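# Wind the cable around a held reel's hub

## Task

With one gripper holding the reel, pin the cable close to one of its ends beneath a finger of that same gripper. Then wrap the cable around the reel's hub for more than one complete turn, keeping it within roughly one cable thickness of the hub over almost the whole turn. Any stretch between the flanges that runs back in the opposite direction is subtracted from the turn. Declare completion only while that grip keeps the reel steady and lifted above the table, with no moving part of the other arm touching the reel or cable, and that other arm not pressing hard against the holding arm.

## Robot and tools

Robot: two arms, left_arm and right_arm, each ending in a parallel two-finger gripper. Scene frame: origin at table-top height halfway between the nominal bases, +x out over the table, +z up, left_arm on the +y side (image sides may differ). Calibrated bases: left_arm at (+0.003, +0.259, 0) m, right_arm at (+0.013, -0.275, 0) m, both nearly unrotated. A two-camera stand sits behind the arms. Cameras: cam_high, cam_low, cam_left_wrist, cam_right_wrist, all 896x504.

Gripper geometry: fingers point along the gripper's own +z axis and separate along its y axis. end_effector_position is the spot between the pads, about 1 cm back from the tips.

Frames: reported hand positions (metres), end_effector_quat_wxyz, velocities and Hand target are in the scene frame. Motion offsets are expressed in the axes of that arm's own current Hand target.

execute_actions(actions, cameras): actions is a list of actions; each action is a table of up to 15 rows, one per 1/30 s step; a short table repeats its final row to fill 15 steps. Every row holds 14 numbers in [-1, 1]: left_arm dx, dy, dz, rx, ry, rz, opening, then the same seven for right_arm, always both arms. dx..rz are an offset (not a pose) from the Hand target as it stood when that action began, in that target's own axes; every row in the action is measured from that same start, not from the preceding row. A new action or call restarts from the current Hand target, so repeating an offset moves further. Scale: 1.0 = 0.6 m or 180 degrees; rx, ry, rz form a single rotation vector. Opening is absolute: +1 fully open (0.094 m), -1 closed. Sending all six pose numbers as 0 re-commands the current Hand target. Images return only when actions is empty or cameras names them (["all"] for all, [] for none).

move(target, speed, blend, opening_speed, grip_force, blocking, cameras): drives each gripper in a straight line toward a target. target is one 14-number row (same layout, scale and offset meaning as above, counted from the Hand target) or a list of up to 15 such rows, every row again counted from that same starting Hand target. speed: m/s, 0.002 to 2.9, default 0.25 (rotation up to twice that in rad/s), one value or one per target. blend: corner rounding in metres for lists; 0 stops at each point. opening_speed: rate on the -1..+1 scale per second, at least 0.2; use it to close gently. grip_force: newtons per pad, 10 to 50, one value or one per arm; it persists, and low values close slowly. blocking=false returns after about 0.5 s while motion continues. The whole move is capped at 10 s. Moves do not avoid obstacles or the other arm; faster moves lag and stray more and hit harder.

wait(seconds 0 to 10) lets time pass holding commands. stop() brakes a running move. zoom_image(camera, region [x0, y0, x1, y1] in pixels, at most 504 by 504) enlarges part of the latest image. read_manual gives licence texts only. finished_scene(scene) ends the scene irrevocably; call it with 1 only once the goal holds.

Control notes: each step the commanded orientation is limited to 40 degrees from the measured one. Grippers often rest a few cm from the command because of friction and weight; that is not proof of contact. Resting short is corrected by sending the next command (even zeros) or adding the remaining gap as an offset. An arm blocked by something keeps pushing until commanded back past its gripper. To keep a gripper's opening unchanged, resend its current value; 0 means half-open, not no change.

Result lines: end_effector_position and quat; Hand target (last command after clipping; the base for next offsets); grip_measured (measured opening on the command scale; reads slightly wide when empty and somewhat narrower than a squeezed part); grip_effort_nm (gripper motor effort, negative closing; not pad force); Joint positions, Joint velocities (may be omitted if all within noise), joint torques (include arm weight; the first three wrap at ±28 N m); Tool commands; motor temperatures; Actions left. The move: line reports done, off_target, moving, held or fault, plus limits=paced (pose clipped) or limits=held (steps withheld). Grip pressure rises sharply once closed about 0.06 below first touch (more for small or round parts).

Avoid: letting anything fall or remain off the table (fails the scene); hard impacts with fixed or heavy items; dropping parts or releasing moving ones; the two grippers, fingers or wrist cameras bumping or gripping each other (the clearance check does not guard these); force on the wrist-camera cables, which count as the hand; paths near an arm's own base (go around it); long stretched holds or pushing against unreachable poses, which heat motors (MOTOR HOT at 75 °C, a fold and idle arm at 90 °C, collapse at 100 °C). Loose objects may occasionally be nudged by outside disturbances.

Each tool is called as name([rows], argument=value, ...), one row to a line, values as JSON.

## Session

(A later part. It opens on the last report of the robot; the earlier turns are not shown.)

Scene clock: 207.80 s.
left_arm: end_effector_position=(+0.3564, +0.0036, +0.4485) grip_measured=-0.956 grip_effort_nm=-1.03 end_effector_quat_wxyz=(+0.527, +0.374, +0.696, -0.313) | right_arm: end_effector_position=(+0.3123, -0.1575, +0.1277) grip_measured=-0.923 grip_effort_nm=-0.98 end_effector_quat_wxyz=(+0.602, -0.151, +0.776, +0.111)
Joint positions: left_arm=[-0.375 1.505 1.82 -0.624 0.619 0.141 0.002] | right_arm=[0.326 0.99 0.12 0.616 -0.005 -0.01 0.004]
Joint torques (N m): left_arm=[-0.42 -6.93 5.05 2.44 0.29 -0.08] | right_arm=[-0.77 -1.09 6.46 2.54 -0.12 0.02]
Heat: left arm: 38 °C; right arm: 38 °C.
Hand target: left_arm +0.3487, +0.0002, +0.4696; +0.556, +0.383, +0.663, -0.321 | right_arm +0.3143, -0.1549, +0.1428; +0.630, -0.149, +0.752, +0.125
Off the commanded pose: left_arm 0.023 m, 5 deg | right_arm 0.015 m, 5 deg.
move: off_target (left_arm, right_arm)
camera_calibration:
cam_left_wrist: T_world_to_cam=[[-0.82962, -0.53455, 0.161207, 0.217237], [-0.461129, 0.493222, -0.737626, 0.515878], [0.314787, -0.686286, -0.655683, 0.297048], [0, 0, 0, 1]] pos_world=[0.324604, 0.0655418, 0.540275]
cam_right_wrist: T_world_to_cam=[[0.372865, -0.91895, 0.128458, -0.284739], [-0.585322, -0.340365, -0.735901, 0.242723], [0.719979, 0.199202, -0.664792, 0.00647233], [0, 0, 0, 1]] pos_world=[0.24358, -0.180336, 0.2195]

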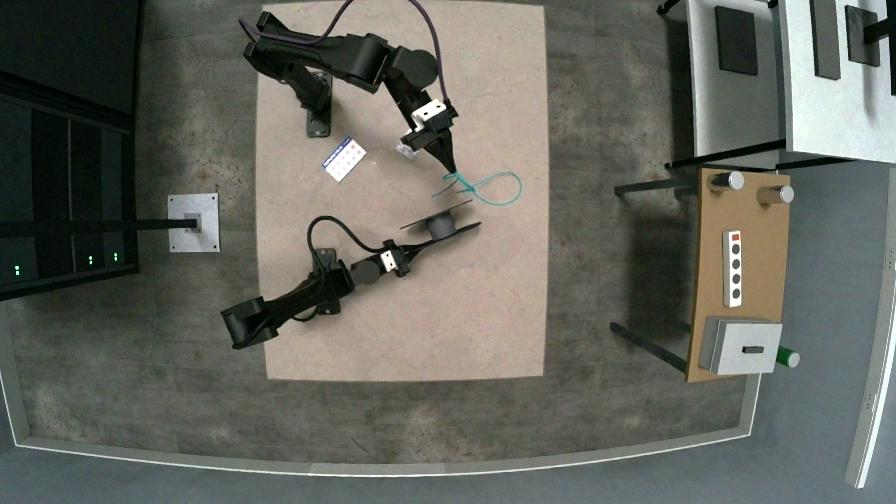

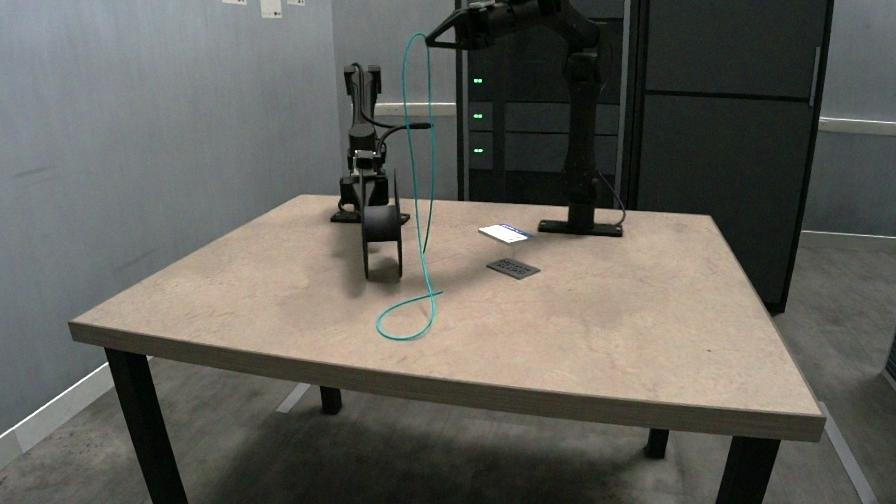

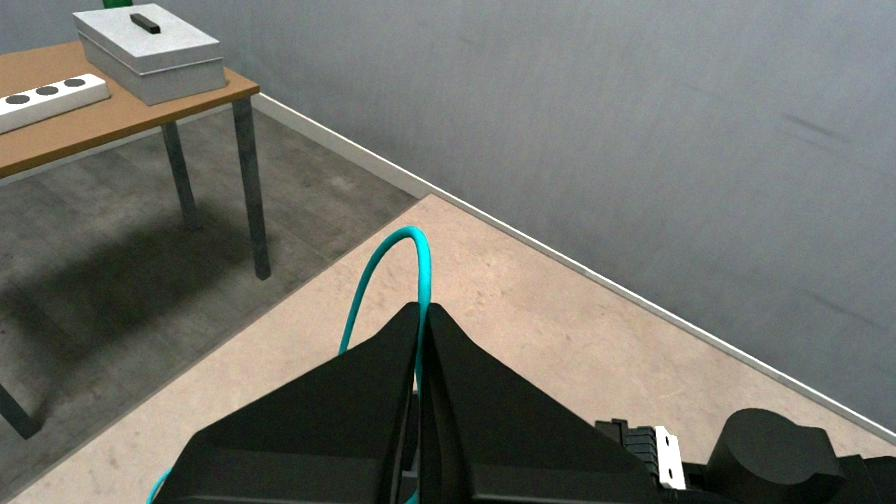

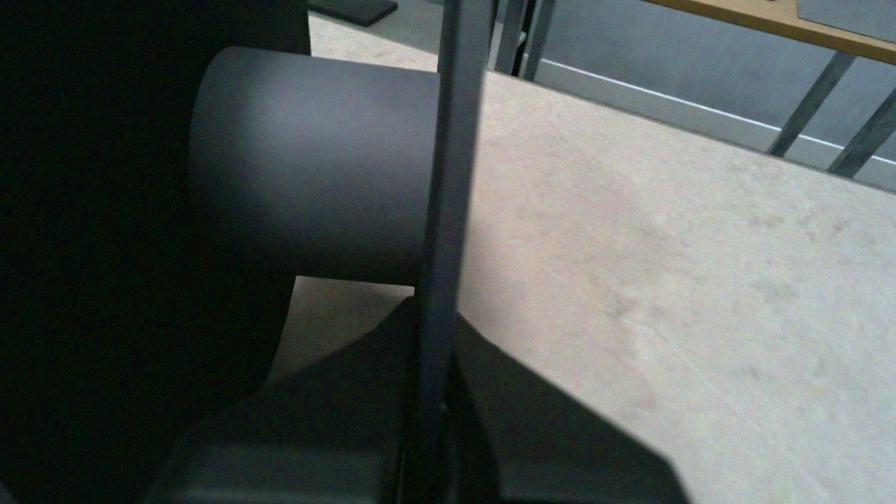

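move(target=[0,0,0,0,0,0,-1,0.023,0,0.004,0,0,0,-1], speed=0.05)

move(target=[0,0,0,0,0,0,-1,0,0,0,0,0,0,0.4], opening_speed=0.8, cameras=["cam_low","cam_right_wrist","cam_high"])

Scene clock: 219.47 s.
left_arm: end_effector_position=(+0.3564, +0.0036, +0.4485) grip_measured=-0.956 grip_effort_nm=-1.03 end_effector_quat_wxyz=(+0.527, +0.374, +0.696, -0.313) | right_arm: end_effector_position=(+0.3154, -0.1563, +0.1238) grip_measured=-0.923 grip_effort_nm=-0.98 end_effector_quat_wxyz=(+0.617, -0.146, +0.765, +0.116)
Joint positions: left_arm=[-0.375 1.505 1.82 -0.624 0.619 0.141 0.002] | right_arm=[0.326 1.1 0.082 0.805 -0.005 -0.004 0.004]
Joint torques (N m): left_arm=[-0.4 -6.94 5.08 2.44 0.3 -0.07] | right_arm=[-0.92 -1.24 5.42 2.19 -0.18 0.01]
Heat: left arm: 40 °C; right arm: 38 °C.
Hand target: left_arm +0.3487, +0.0002, +0.4696; +0.556, +0.383, +0.663, -0.321 | right_arm +0.3142, -0.1549, +0.1288; +0.630, -0.149, +0.752, +0.125
Off the commanded pose: left_arm 0.023 m, 5 deg | right_arm 0.005 m, 2 deg.
move: off_target (left_arm)

Scene clock: 221.73 s.
left_arm: end_effector_position=(+0.3564, +0.0036, +0.4485) grip_measured=-0.956 grip_effort_nm=-1.03 end_effector_quat_wxyz=(+0.527, +0.374, +0.696, -0.313) | right_arm: end_effector_position=(+0.3154, -0.1563, +0.1233) grip_measured=+0.398 grip_effort_nm=0.17 end_effector_quat_wxyz=(+0.617, -0.148, +0.764, +0.114)
Joint positions: left_arm=[-0.375 1.505 1.82 -0.624 0.619 0.141 0.002] | right_arm=[0.326 1.102 0.081 0.806 -0.005 -0.01 0.066]
Joint torques (N m): left_arm=[-0.43 -6.9 5.05 2.43 0.29 -0.08] | right_arm=[-0.76 -1.22 5.52 2.24 -0.19 -0.02]
Heat: left arm: 40 °C; right arm: 38 °C.
Hand target: left_arm +0.3487, +0.0002, +0.4696; +0.556, +0.383, +0.663, -0.321 | right_arm +0.3142, -0.1549, +0.1288; +0.630, -0.149, +0.752, +0.125
Off the commanded pose: left_arm 0.023 m, 5 deg | right_arm 0.006 m, 2 deg.
move: off_target (left_arm)
camera_calibration:
cam_right_wrist: T_world_to_cam=[[0.368125, -0.920783, 0.129009, -0.283103], [-0.557739, -0.329705, -0.761723, 0.23781], [0.743917, 0.208456, -0.634929, -0.00872159], [0, 0, 0, 1]] pos_world=[0.243341, -0.180451, 0.212131]
Images, in order (width x height): cam_high 896x504, cam_low 896x504, cam_right_wrist 896x504.

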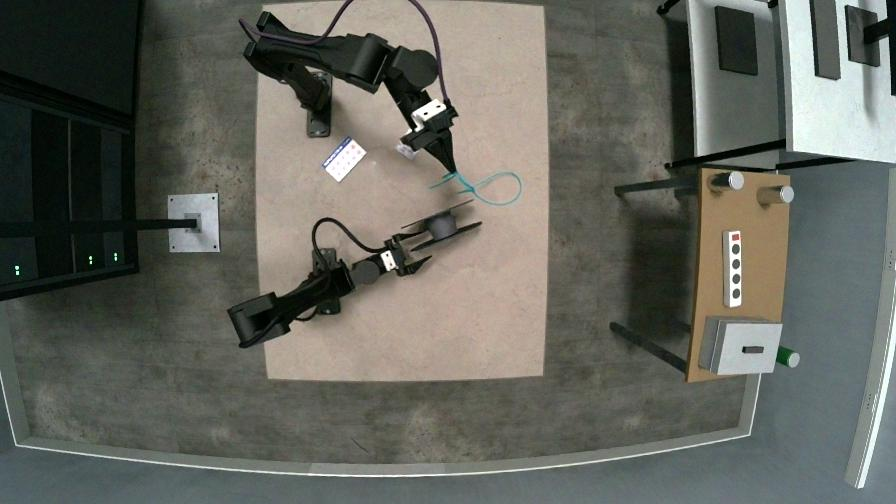

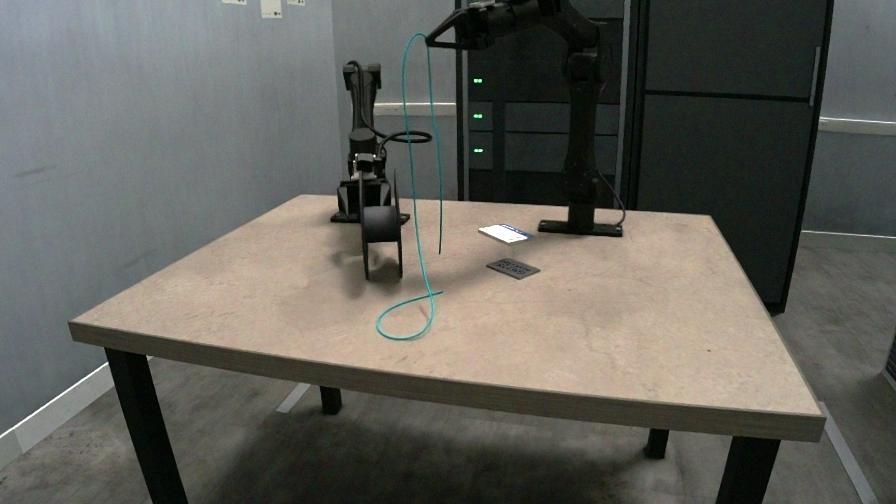

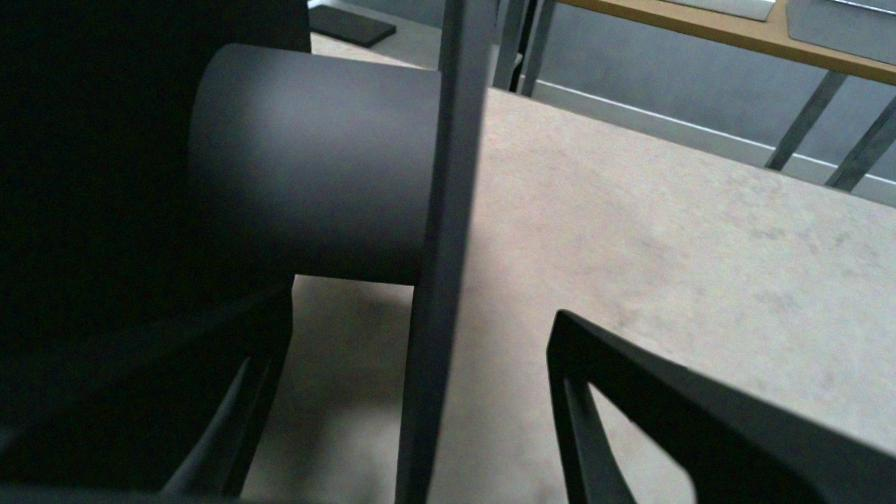

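move(target=[-0.255,-0.011,-0.09,0,-0.139,0,-1,0,0,0,0,0,0,0.4], speed=0.15, cameras=["cam_low","cam_right_wrist","cam_high"])

Scene clock: 228.30 s.
left_arm: end_effector_position=(+0.3345, +0.0150, +0.6030) grip_measured=-0.956 grip_effort_nm=-1.03 end_effector_quat_wxyz=(+0.654, +0.305, +0.562, -0.404) | right_arm: end_effector_position=(+0.3154, -0.1563, +0.1233) grip_measured=+0.398 grip_effort_nm=0.17 end_effector_quat_wxyz=(+0.617, -0.148, +0.764, +0.114)
Joint positions: left_arm=[-0.348 1.52 2.025 -0.269 0.679 -0.207 0.002] | right_arm=[0.326 1.102 0.081 0.806 -0.005 -0.01 0.066]
Joint torques (N m): left_arm=[0.18 -4.08 8.34 2.27 -0.18 -0.07] | right_arm=[-0.81 -1.28 5.44 2.24 -0.17 -0.02]
Heat: left arm: 41 °C; right arm: 39 °C.
Hand target: left_arm +0.3298, +0.0198, +0.6296; +0.687, +0.305, +0.527, -0.397 | right_arm +0.3142, -0.1549, +0.1288; +0.630, -0.149, +0.752, +0.125
Off the commanded pose: left_arm 0.028 m, 6 deg | right_arm 0.006 m, 2 deg.
move: off_target (left_arm)
camera_calibration:
cam_right_wrist: T_world_to_cam=[[0.368125, -0.920783, 0.129009, -0.283103], [-0.557739, -0.329705, -0.761723, 0.23781], [0.743917, 0.208456, -0.634929, -0.00872159], [0, 0, 0, 1]] pos_world=[0.243341, -0.180451, 0.212131]
Images, in order (width x height): cam_high 896x504, cam_low 896x504, cam_right_wrist 896x504.

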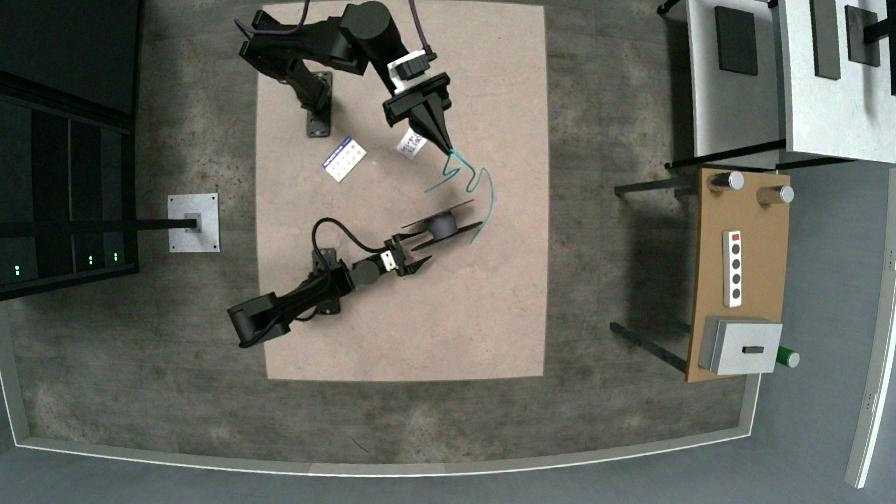

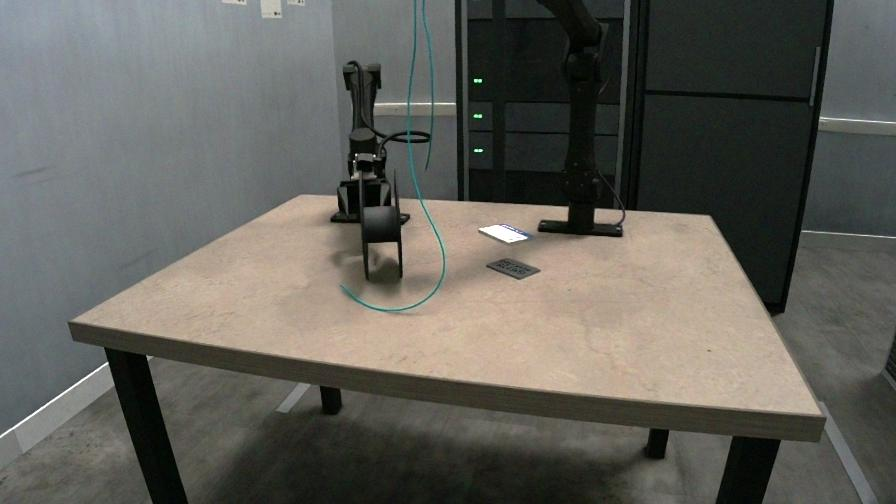

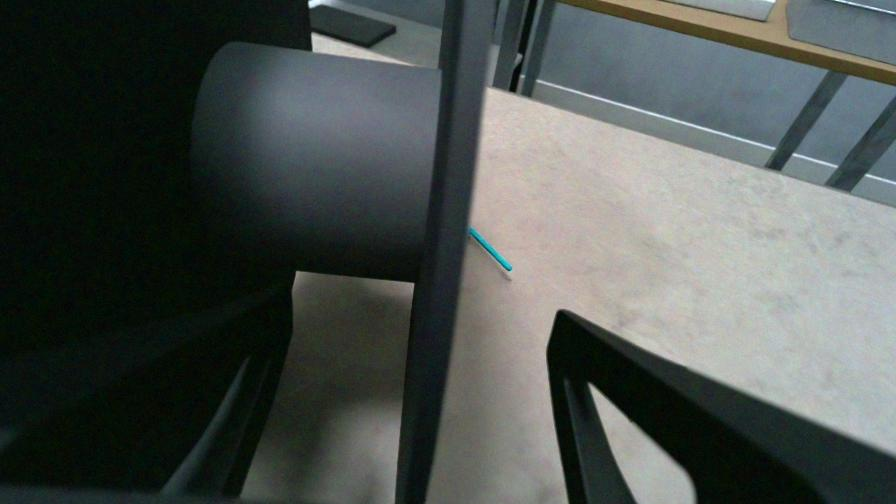

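move(target=[0.022,-0.115,0.145,0,0,0,-1,0,0,0,0,0,0,0.4], speed=0.1, cameras=["cam_low","cam_right_wrist","cam_high"])

Scene clock: 236.33 s.
left_arm: end_effector_position=(+0.3118, -0.0931, +0.6373) grip_measured=-0.956 grip_effort_nm=-1.03 end_effector_quat_wxyz=(+0.682, +0.308, +0.522, -0.409) | right_arm: end_effector_position=(+0.3154, -0.1563, +0.1233) grip_measured=+0.398 grip_effort_nm=0.17 end_effector_quat_wxyz=(+0.617, -0.148, +0.764, +0.114)
Joint positions: left_arm=[-0.715 1.763 2.387 -0.339 0.334 -0.104 0.002] | right_arm=[0.326 1.102 0.081 0.806 -0.005 -0.01 0.066]
Joint torques (N m): left_arm=[-0.18 -5.26 8.01 1.39 -0.24 0.13] | right_arm=[-0.76 -1.18 5.45 2.25 -0.18 -0.01]
Heat: left arm: 41 °C; right arm: 40 °C.
Hand target: left_arm +0.3137, -0.0903, +0.6394; +0.687, +0.305, +0.527, -0.397 | right_arm +0.3142, -0.1549, +0.1288; +0.630, -0.149, +0.752, +0.125
Off the commanded pose: left_arm 0.004 m, 2 deg | right_arm 0.006 m, 2 deg.
move: done
camera_calibration:
cam_right_wrist: T_world_to_cam=[[0.368125, -0.920783, 0.129009, -0.283103], [-0.557739, -0.329705, -0.761723, 0.23781], [0.743917, 0.208456, -0.634929, -0.00872159], [0, 0, 0, 1]] pos_world=[0.243341, -0.180451, 0.212131]
Images, in order (width x height): cam_high 896x504, cam_low 896x504, cam_right_wrist 896x504.

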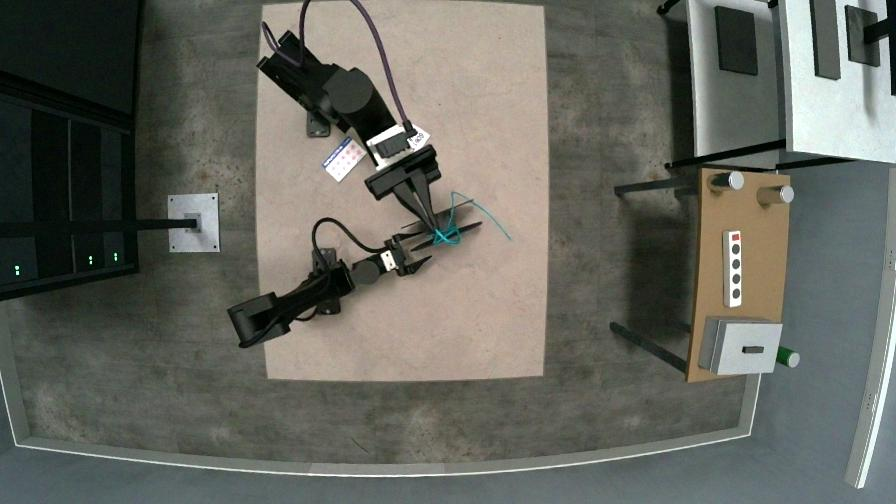

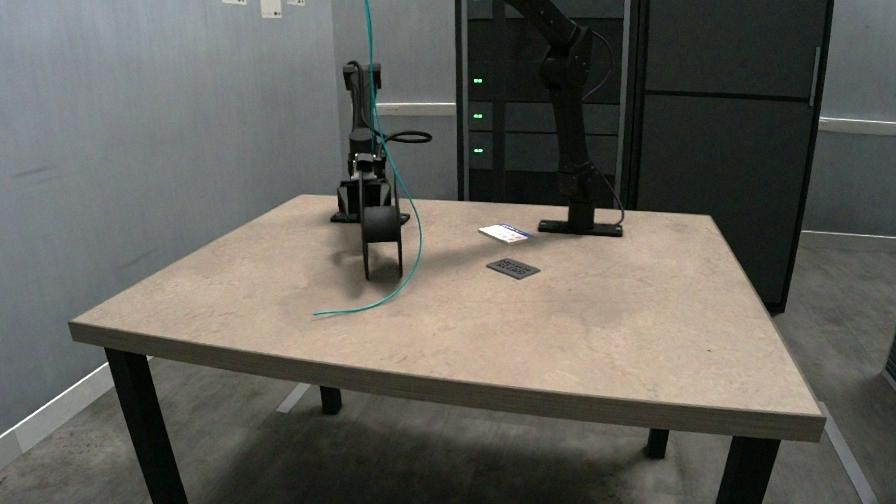

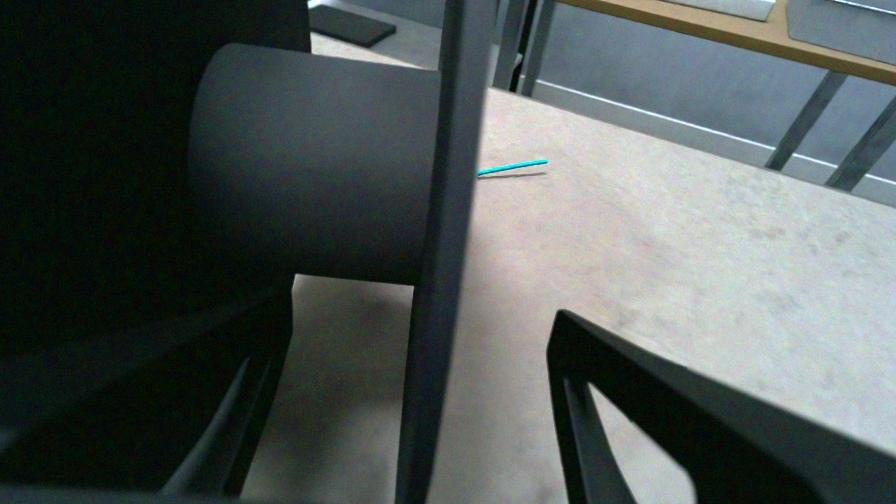

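zoom_image(camera="cam_high", region=[380, 180, 520, 270])

zoom_image(camera="cam_low", region=[310, 0, 470, 290])

Scaled by 3.600 from the camera's 896x504 image, which has a finer 1280x720 frame.

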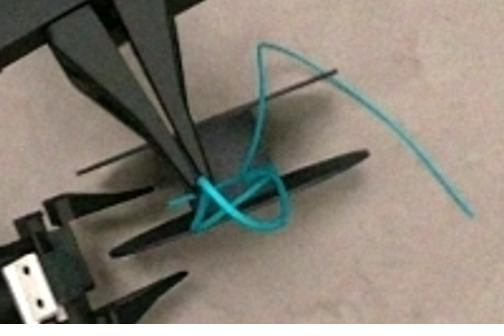

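Scaled by 1.738 from the camera's 896x504 image, which has a finer 1280x720 frame.

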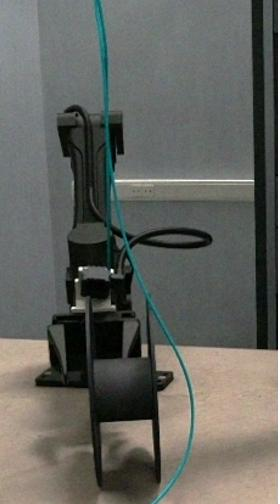

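move(target=[0.143,-0.028,-0.045,0,0,0,-1,0,0,0,0,0,0,0.4], speed=0.08, cameras=["cam_low","cam_right_wrist","cam_high"])

zoom_image(camera="cam_high", region=[380, 180, 520, 270])

zoom_image(camera="cam_right_wrist", region=[100, 0, 500, 400])

Scene clock: 247.50 s.
left_arm: end_effector_position=(+0.3061, -0.1055, +0.5197) grip_measured=-0.956 grip_effort_nm=-1.03 end_effector_quat_wxyz=(+0.647, +0.316, +0.567, -0.399) | right_arm: end_effector_position=(+0.3154, -0.1563, +0.1233) grip_measured=+0.398 grip_effort_nm=0.17 end_effector_quat_wxyz=(+0.617, -0.148, +0.764, +0.114)
Joint positions: left_arm=[-0.761 1.492 1.651 0.006 0.285 -0.092 0.002] | right_arm=[0.326 1.102 0.081 0.806 -0.005 -0.01 0.066]
Joint torques (N m): left_arm=[-0.59 -7.58 5.9 2.55 -0.22 0.15] | right_arm=[-0.72 -1.28 5.5 2.21 -0.13 0.02]
Heat: left arm: 41 °C; right arm: 41 °C.
Hand target: left_arm +0.2973, -0.0953, +0.5494; +0.687, +0.305, +0.527, -0.396 | right_arm +0.3142, -0.1549, +0.1288; +0.630, -0.149, +0.752, +0.125
Off the commanded pose: left_arm 0.033 m, 7 deg | right_arm 0.006 m, 2 deg.
move: off_target (left_arm)
camera_calibration:
cam_right_wrist: T_world_to_cam=[[0.368125, -0.920783, 0.129009, -0.283103], [-0.557739, -0.329705, -0.761723, 0.23781], [0.743917, 0.208456, -0.634929, -0.00872159], [0, 0, 0, 1]] pos_world=[0.243341, -0.180451, 0.212131]
Images, in order (width x height): cam_high 896x504, cam_low 896x504, cam_right_wrist 896x504.

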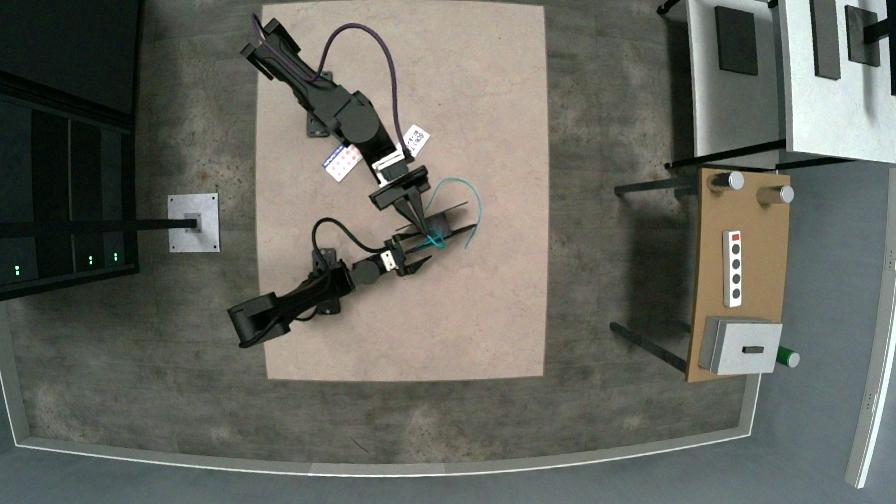

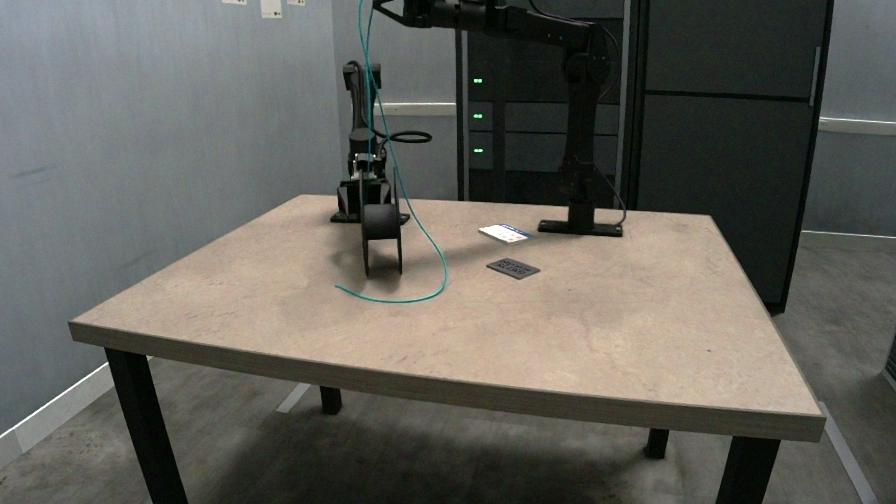

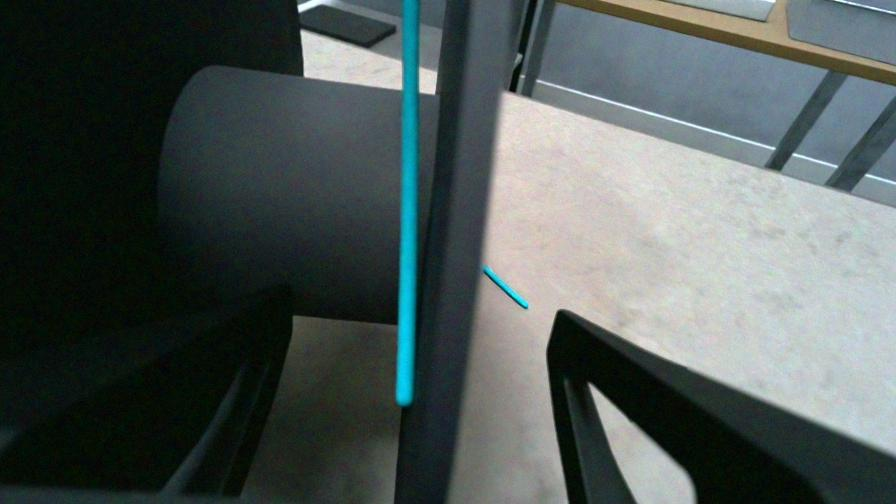

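Scaled by 3.600 from the camera's 896x504 image, which has a finer 1280x720 frame.

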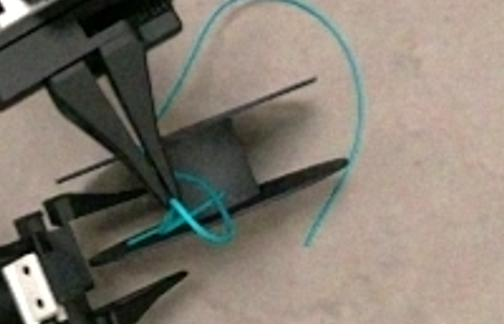

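Scaled by 1.260 from the camera's 896x504 image, which has a finer 1280x720 frame.

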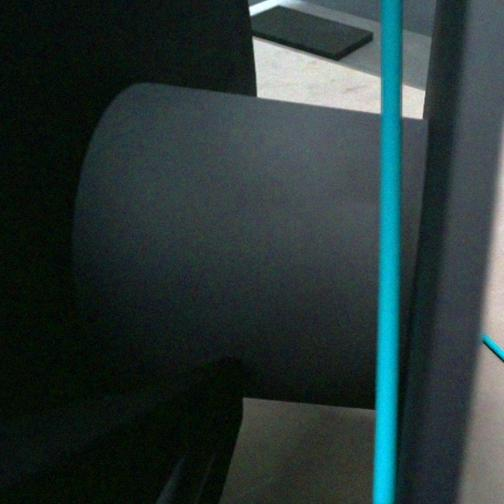

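move(target=[0.07,-0.019,-0.028,0,0,0,-1,0,0,0,0,0,0,0.4], speed=0.06, cameras=["cam_low","cam_right_wrist","cam_high"])

Scene clock: 258.00 s.
left_arm: end_effector_position=(+0.2929, -0.1069, +0.4757) grip_measured=-0.956 grip_effort_nm=-1.03 end_effector_quat_wxyz=(+0.648, +0.317, +0.567, -0.399) | right_arm: end_effector_position=(+0.3154, -0.1563, +0.1233) grip_measured=+0.398 grip_effort_nm=0.17 end_effector_quat_wxyz=(+0.617, -0.148, +0.764, +0.114)
Joint positions: left_arm=[-0.795 1.41 1.397 0.176 0.252 -0.083 0.002] | right_arm=[0.326 1.102 0.081 0.806 -0.005 -0.01 0.066]
Joint torques (N m): left_arm=[-0.59 -7.39 5.9 2.56 -0.23 0.16] | right_arm=[-0.9 -1.25 5.52 2.22 -0.17 -0.01]
Heat: left arm: 42 °C; right arm: 41 °C.
Hand target: left_arm +0.2848, -0.0964, +0.5045; +0.687, +0.305, +0.527, -0.397 | right_arm +0.3142, -0.1549, +0.1288; +0.630, -0.149, +0.752, +0.125
Off the commanded pose: left_arm 0.032 m, 7 deg | right_arm 0.006 m, 2 deg.
move: off_target (left_arm)
camera_calibration:
cam_right_wrist: T_world_to_cam=[[0.368125, -0.920783, 0.129009, -0.283103], [-0.557739, -0.329705, -0.761723, 0.23781], [0.743917, 0.208456, -0.634929, -0.00872159], [0, 0, 0, 1]] pos_world=[0.243341, -0.180451, 0.212131]
Images, in order (width x height): cam_high 896x504, cam_low 896x504, cam_right_wrist 896x504.

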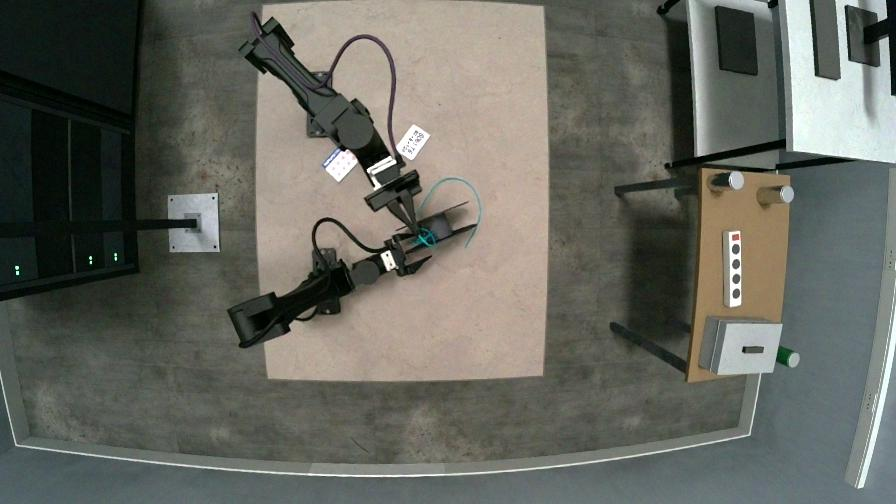

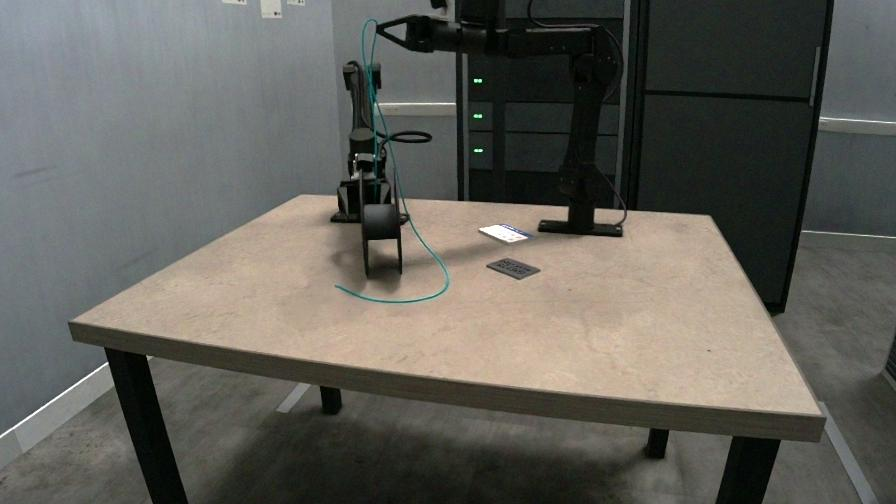

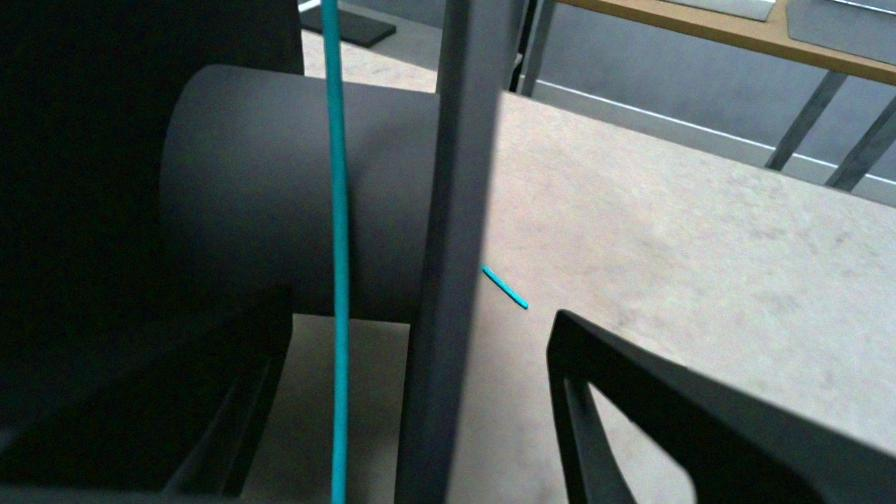

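zoom_image(camera="cam_high", region=[390, 190, 490, 260])

zoom_image(camera="cam_right_wrist", region=[260, 200, 460, 400])

zoom_image(camera="cam_low", region=[330, 130, 430, 290])

Scaled by 5.040 from the camera's 896x504 image, which has a finer 1280x720 frame.

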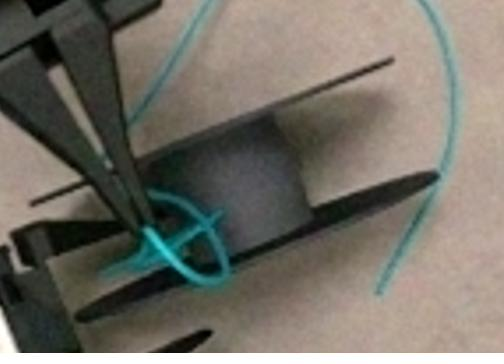

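Scaled by 2.520 from the camera's 896x504 image, which has a finer 1280x720 frame.

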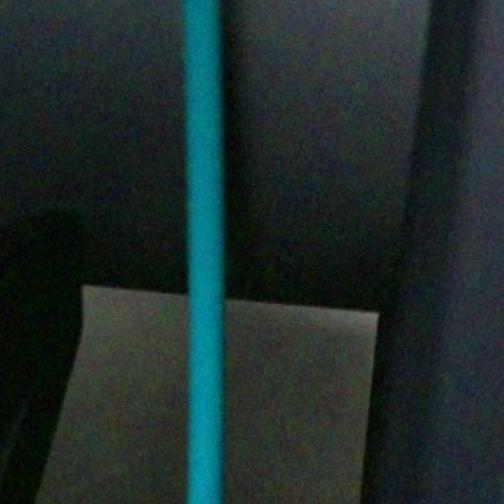

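Scaled by 3.150 from the camera's 896x504 image, which has a finer 1280x720 frame.

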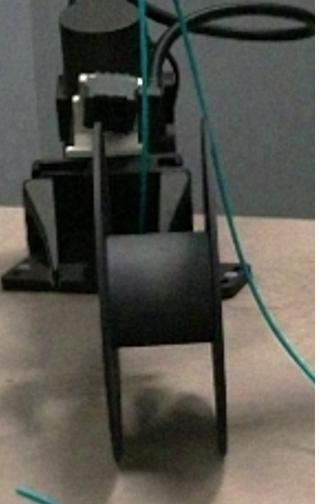

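move(target=[0,-0.058,0.001,0,0,0,-1,0,0,0,0,0,0,0.4], speed=0.05, cameras=["cam_right_wrist","cam_high"])

zoom_image(camera="cam_high", region=[390, 190, 490, 260])

Scene clock: 280.00 s.
left_arm: end_effector_position=(+0.2611, -0.1266, +0.4795) grip_measured=-0.956 grip_effort_nm=-1.03 end_effector_quat_wxyz=(+0.653, +0.320, +0.560, -0.397) | right_arm: end_effector_position=(+0.3154, -0.1563, +0.1233) grip_measured=+0.398 grip_effort_nm=0.17 end_effector_quat_wxyz=(+0.617, -0.148, +0.764, +0.114)
Joint positions: left_arm=[-0.92 1.392 1.387 0.176 0.133 -0.049 0.002] | right_arm=[0.326 1.102 0.081 0.806 -0.005 -0.01 0.066]
Joint torques (N m): left_arm=[-0.38 -7.27 5.72 2.46 -0.2 0.15] | right_arm=[-0.77 -1.32 5.41 2.26 -0.19 -0.04]
Motor temperatures (°C): left_arm=[26 32 36 47 30 30 31] | right_arm=[29 31 36 42 27 26 28]
Heat: left arm: 47 °C; right arm: 42 °C.
Hand target: left_arm +0.2549, -0.1143, +0.5047; +0.687, +0.305, +0.527, -0.397 | right_arm +0.3142, -0.1549, +0.1288; +0.630, -0.149, +0.752, +0.125
Off the commanded pose: left_arm 0.029 m, 6 deg | right_arm 0.006 m, 2 deg.
move: off_target (left_arm)
camera_calibration:
cam_right_wrist: T_world_to_cam=[[0.368125, -0.920783, 0.129009, -0.283103], [-0.557739, -0.329705, -0.761723, 0.23781], [0.743917, 0.208456, -0.634929, -0.00872159], [0, 0, 0, 1]] pos_world=[0.243341, -0.180451, 0.212131]
Images, in order (width x height): cam_high 896x504, cam_right_wrist 896x504.

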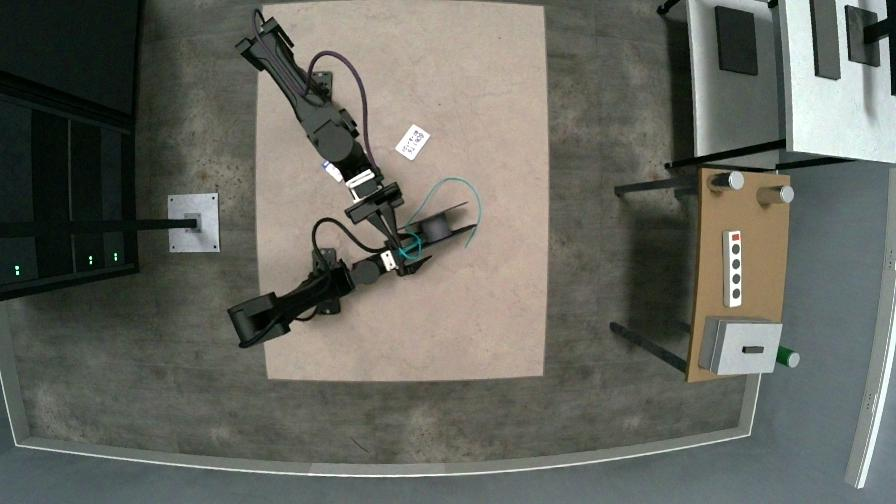

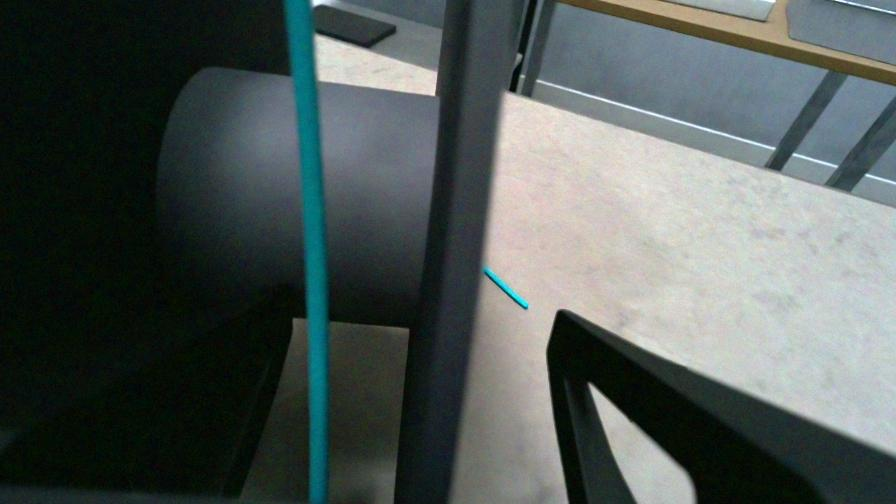

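Scaled by 5.040 from the camera's 896x504 image, which has a finer 1280x720 frame.

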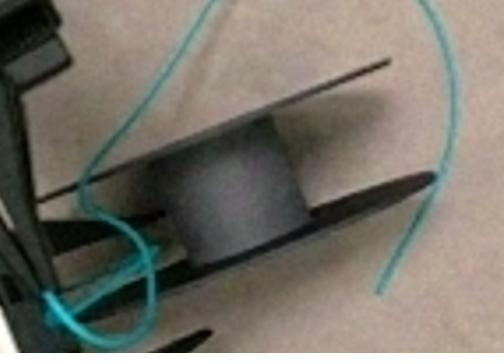

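move(target=[0,0,0,0,0,0,-1,0,0,0,0,0,0,-1], opening_speed=0.4, cameras=["cam_right_wrist","cam_low"])

zoom_image(camera="cam_right_wrist", region=[300, 254, 550, 504])

Scene clock: 287.70 s.
left_arm: end_effector_position=(+0.2611, -0.1266, +0.4795) grip_measured=-0.956 grip_effort_nm=-1.03 end_effector_quat_wxyz=(+0.653, +0.320, +0.560, -0.397) | right_arm: end_effector_position=(+0.3153, -0.1561, +0.1233) grip_measured=-0.915 grip_effort_nm=-0.98 end_effector_quat_wxyz=(+0.617, -0.149, +0.764, +0.114)
Joint positions: left_arm=[-0.92 1.392 1.387 0.176 0.133 -0.049 0.002] | right_arm=[0.326 1.102 0.081 0.806 -0.006 -0.01 0.004]
Joint torques (N m): left_arm=[-0.36 -7.24 5.72 2.46 -0.21 0.16] | right_arm=[-0.64 -1.26 5.44 2.25 -0.13 0]
Heat: left arm: 48 °C; right arm: 42 °C.
Hand target: left_arm +0.2549, -0.1143, +0.5047; +0.687, +0.305, +0.527, -0.397 | right_arm +0.3142, -0.1549, +0.1288; +0.630, -0.149, +0.752, +0.125
Off the commanded pose: left_arm 0.029 m, 6 deg | right_arm 0.006 m, 2 deg.
move: off_target (left_arm)
camera_calibration:
cam_right_wrist: T_world_to_cam=[[0.369598, -0.920242, 0.128657, -0.283163], [-0.55729, -0.330328, -0.761782, 0.237579], [0.743523, 0.209854, -0.63493, -0.00832164], [0, 0, 0, 1]] pos_world=[0.243244, -0.180354, 0.21213]
Images, in order (width x height): cam_low 896x504, cam_right_wrist 896x504.

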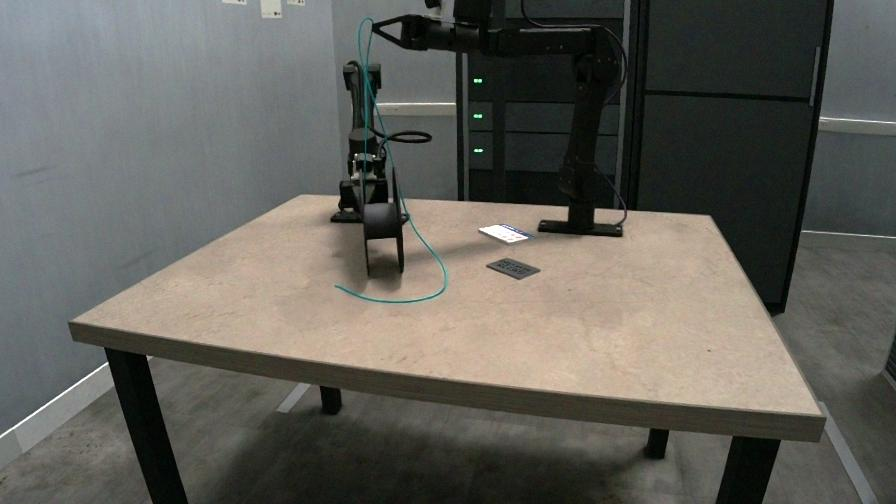

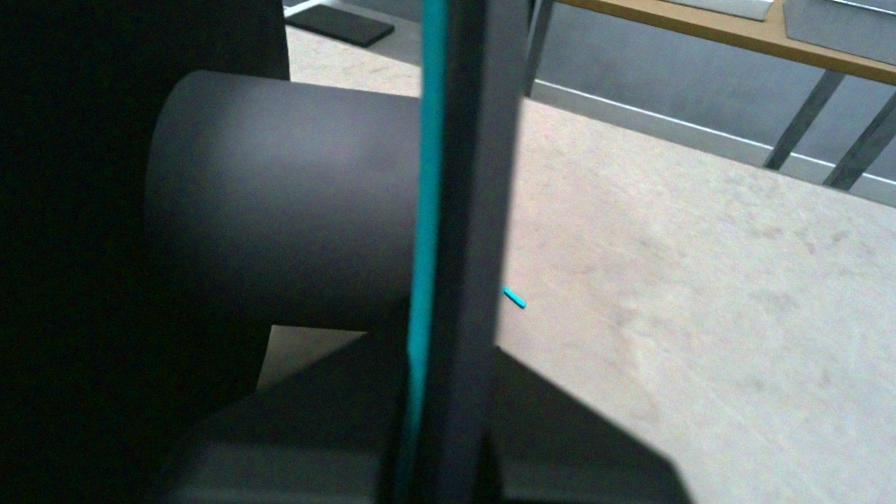

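Scaled by 2.016 from the camera's 896x504 image, which has a finer 1280x720 frame.

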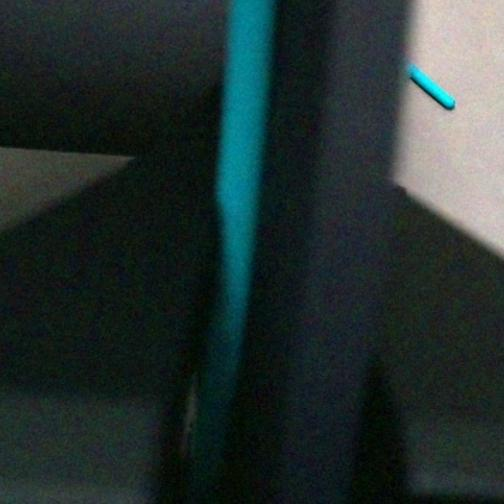

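move(target=[-0.225,0,0.06,0,0,0,-1,0,0,0,0,0,0,-1], speed=0.05, grip_force=[10,50], cameras=["cam_right_wrist","cam_low","cam_left_wrist"])

Scene clock: 302.57 s.
left_arm: end_effector_position=(+0.2670, -0.1327, +0.5460) grip_measured=-0.932 grip_effort_nm=-0.31 end_effector_quat_wxyz=(+0.601, +0.343, +0.620, -0.371) | right_arm: end_effector_position=(+0.3179, -0.1524, +0.1703) grip_measured=-0.915 grip_effort_nm=-0.98 end_effector_quat_wxyz=(+0.683, -0.142, +0.704, +0.131)
Joint positions: left_arm=[-0.92 1.615 2.085 -0.473 0.127 -0.047 0.003] | right_arm=[0.326 1.071 0.081 0.957 -0.02 -0.01 0.004]
Joint torques (N m): left_arm=[-0.34 -8.1 14.28 3.19 -0.15 0.12] | right_arm=[-0.62 -1.1 4.89 0.55 -0.15 0.03]
Heat: left arm: 49 °C; right arm: 42 °C.
Hand target: left_arm +0.2549, -0.1143, +0.6443; +0.687, +0.305, +0.527, -0.396 | right_arm +0.3142, -0.1549, +0.1287; +0.630, -0.149, +0.752, +0.125
Off the commanded pose: left_arm 0.101 m, 15 deg | right_arm 0.042 m, 8 deg.
grip_force (N): 10, 50
move: off_target (left_arm, right_arm)
camera_calibration:
cam_left_wrist: T_world_to_cam=[[-0.864159, -0.474114, 0.168654, 0.0677838], [-0.351492, 0.328854, -0.876532, 0.638528], [0.360114, -0.816744, -0.45083, 0.154249], [0, 0, 0, 1]] pos_world=[0.227466, -0.0518629, 0.617798]
cam_right_wrist: T_world_to_cam=[[0.360487, -0.92389, 0.12836, -0.284424], [-0.41544, -0.282238, -0.864726, 0.255872], [0.83514, 0.258397, -0.485564, -0.0283674], [0, 0, 0, 1]] pos_world=[0.232521, -0.18323, 0.243994]
Images, in order (width x height): cam_low 896x504, cam_left_wrist 896x504, cam_right_wrist 896x504.

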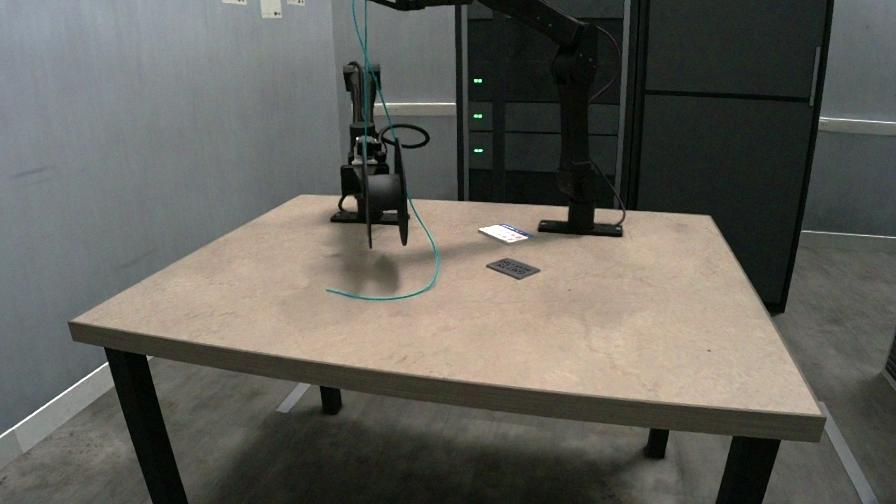

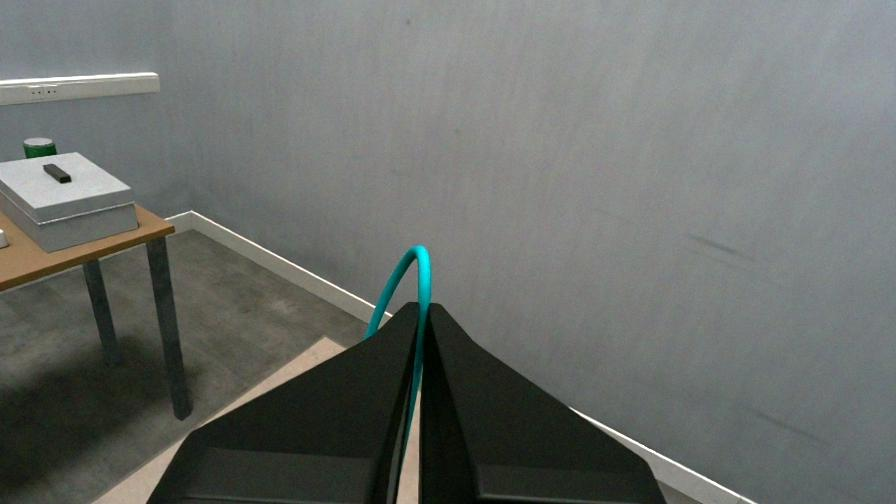

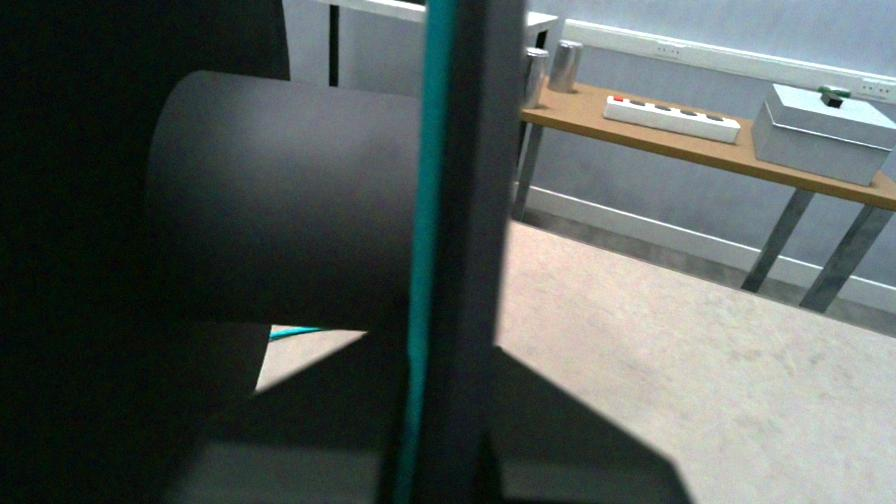

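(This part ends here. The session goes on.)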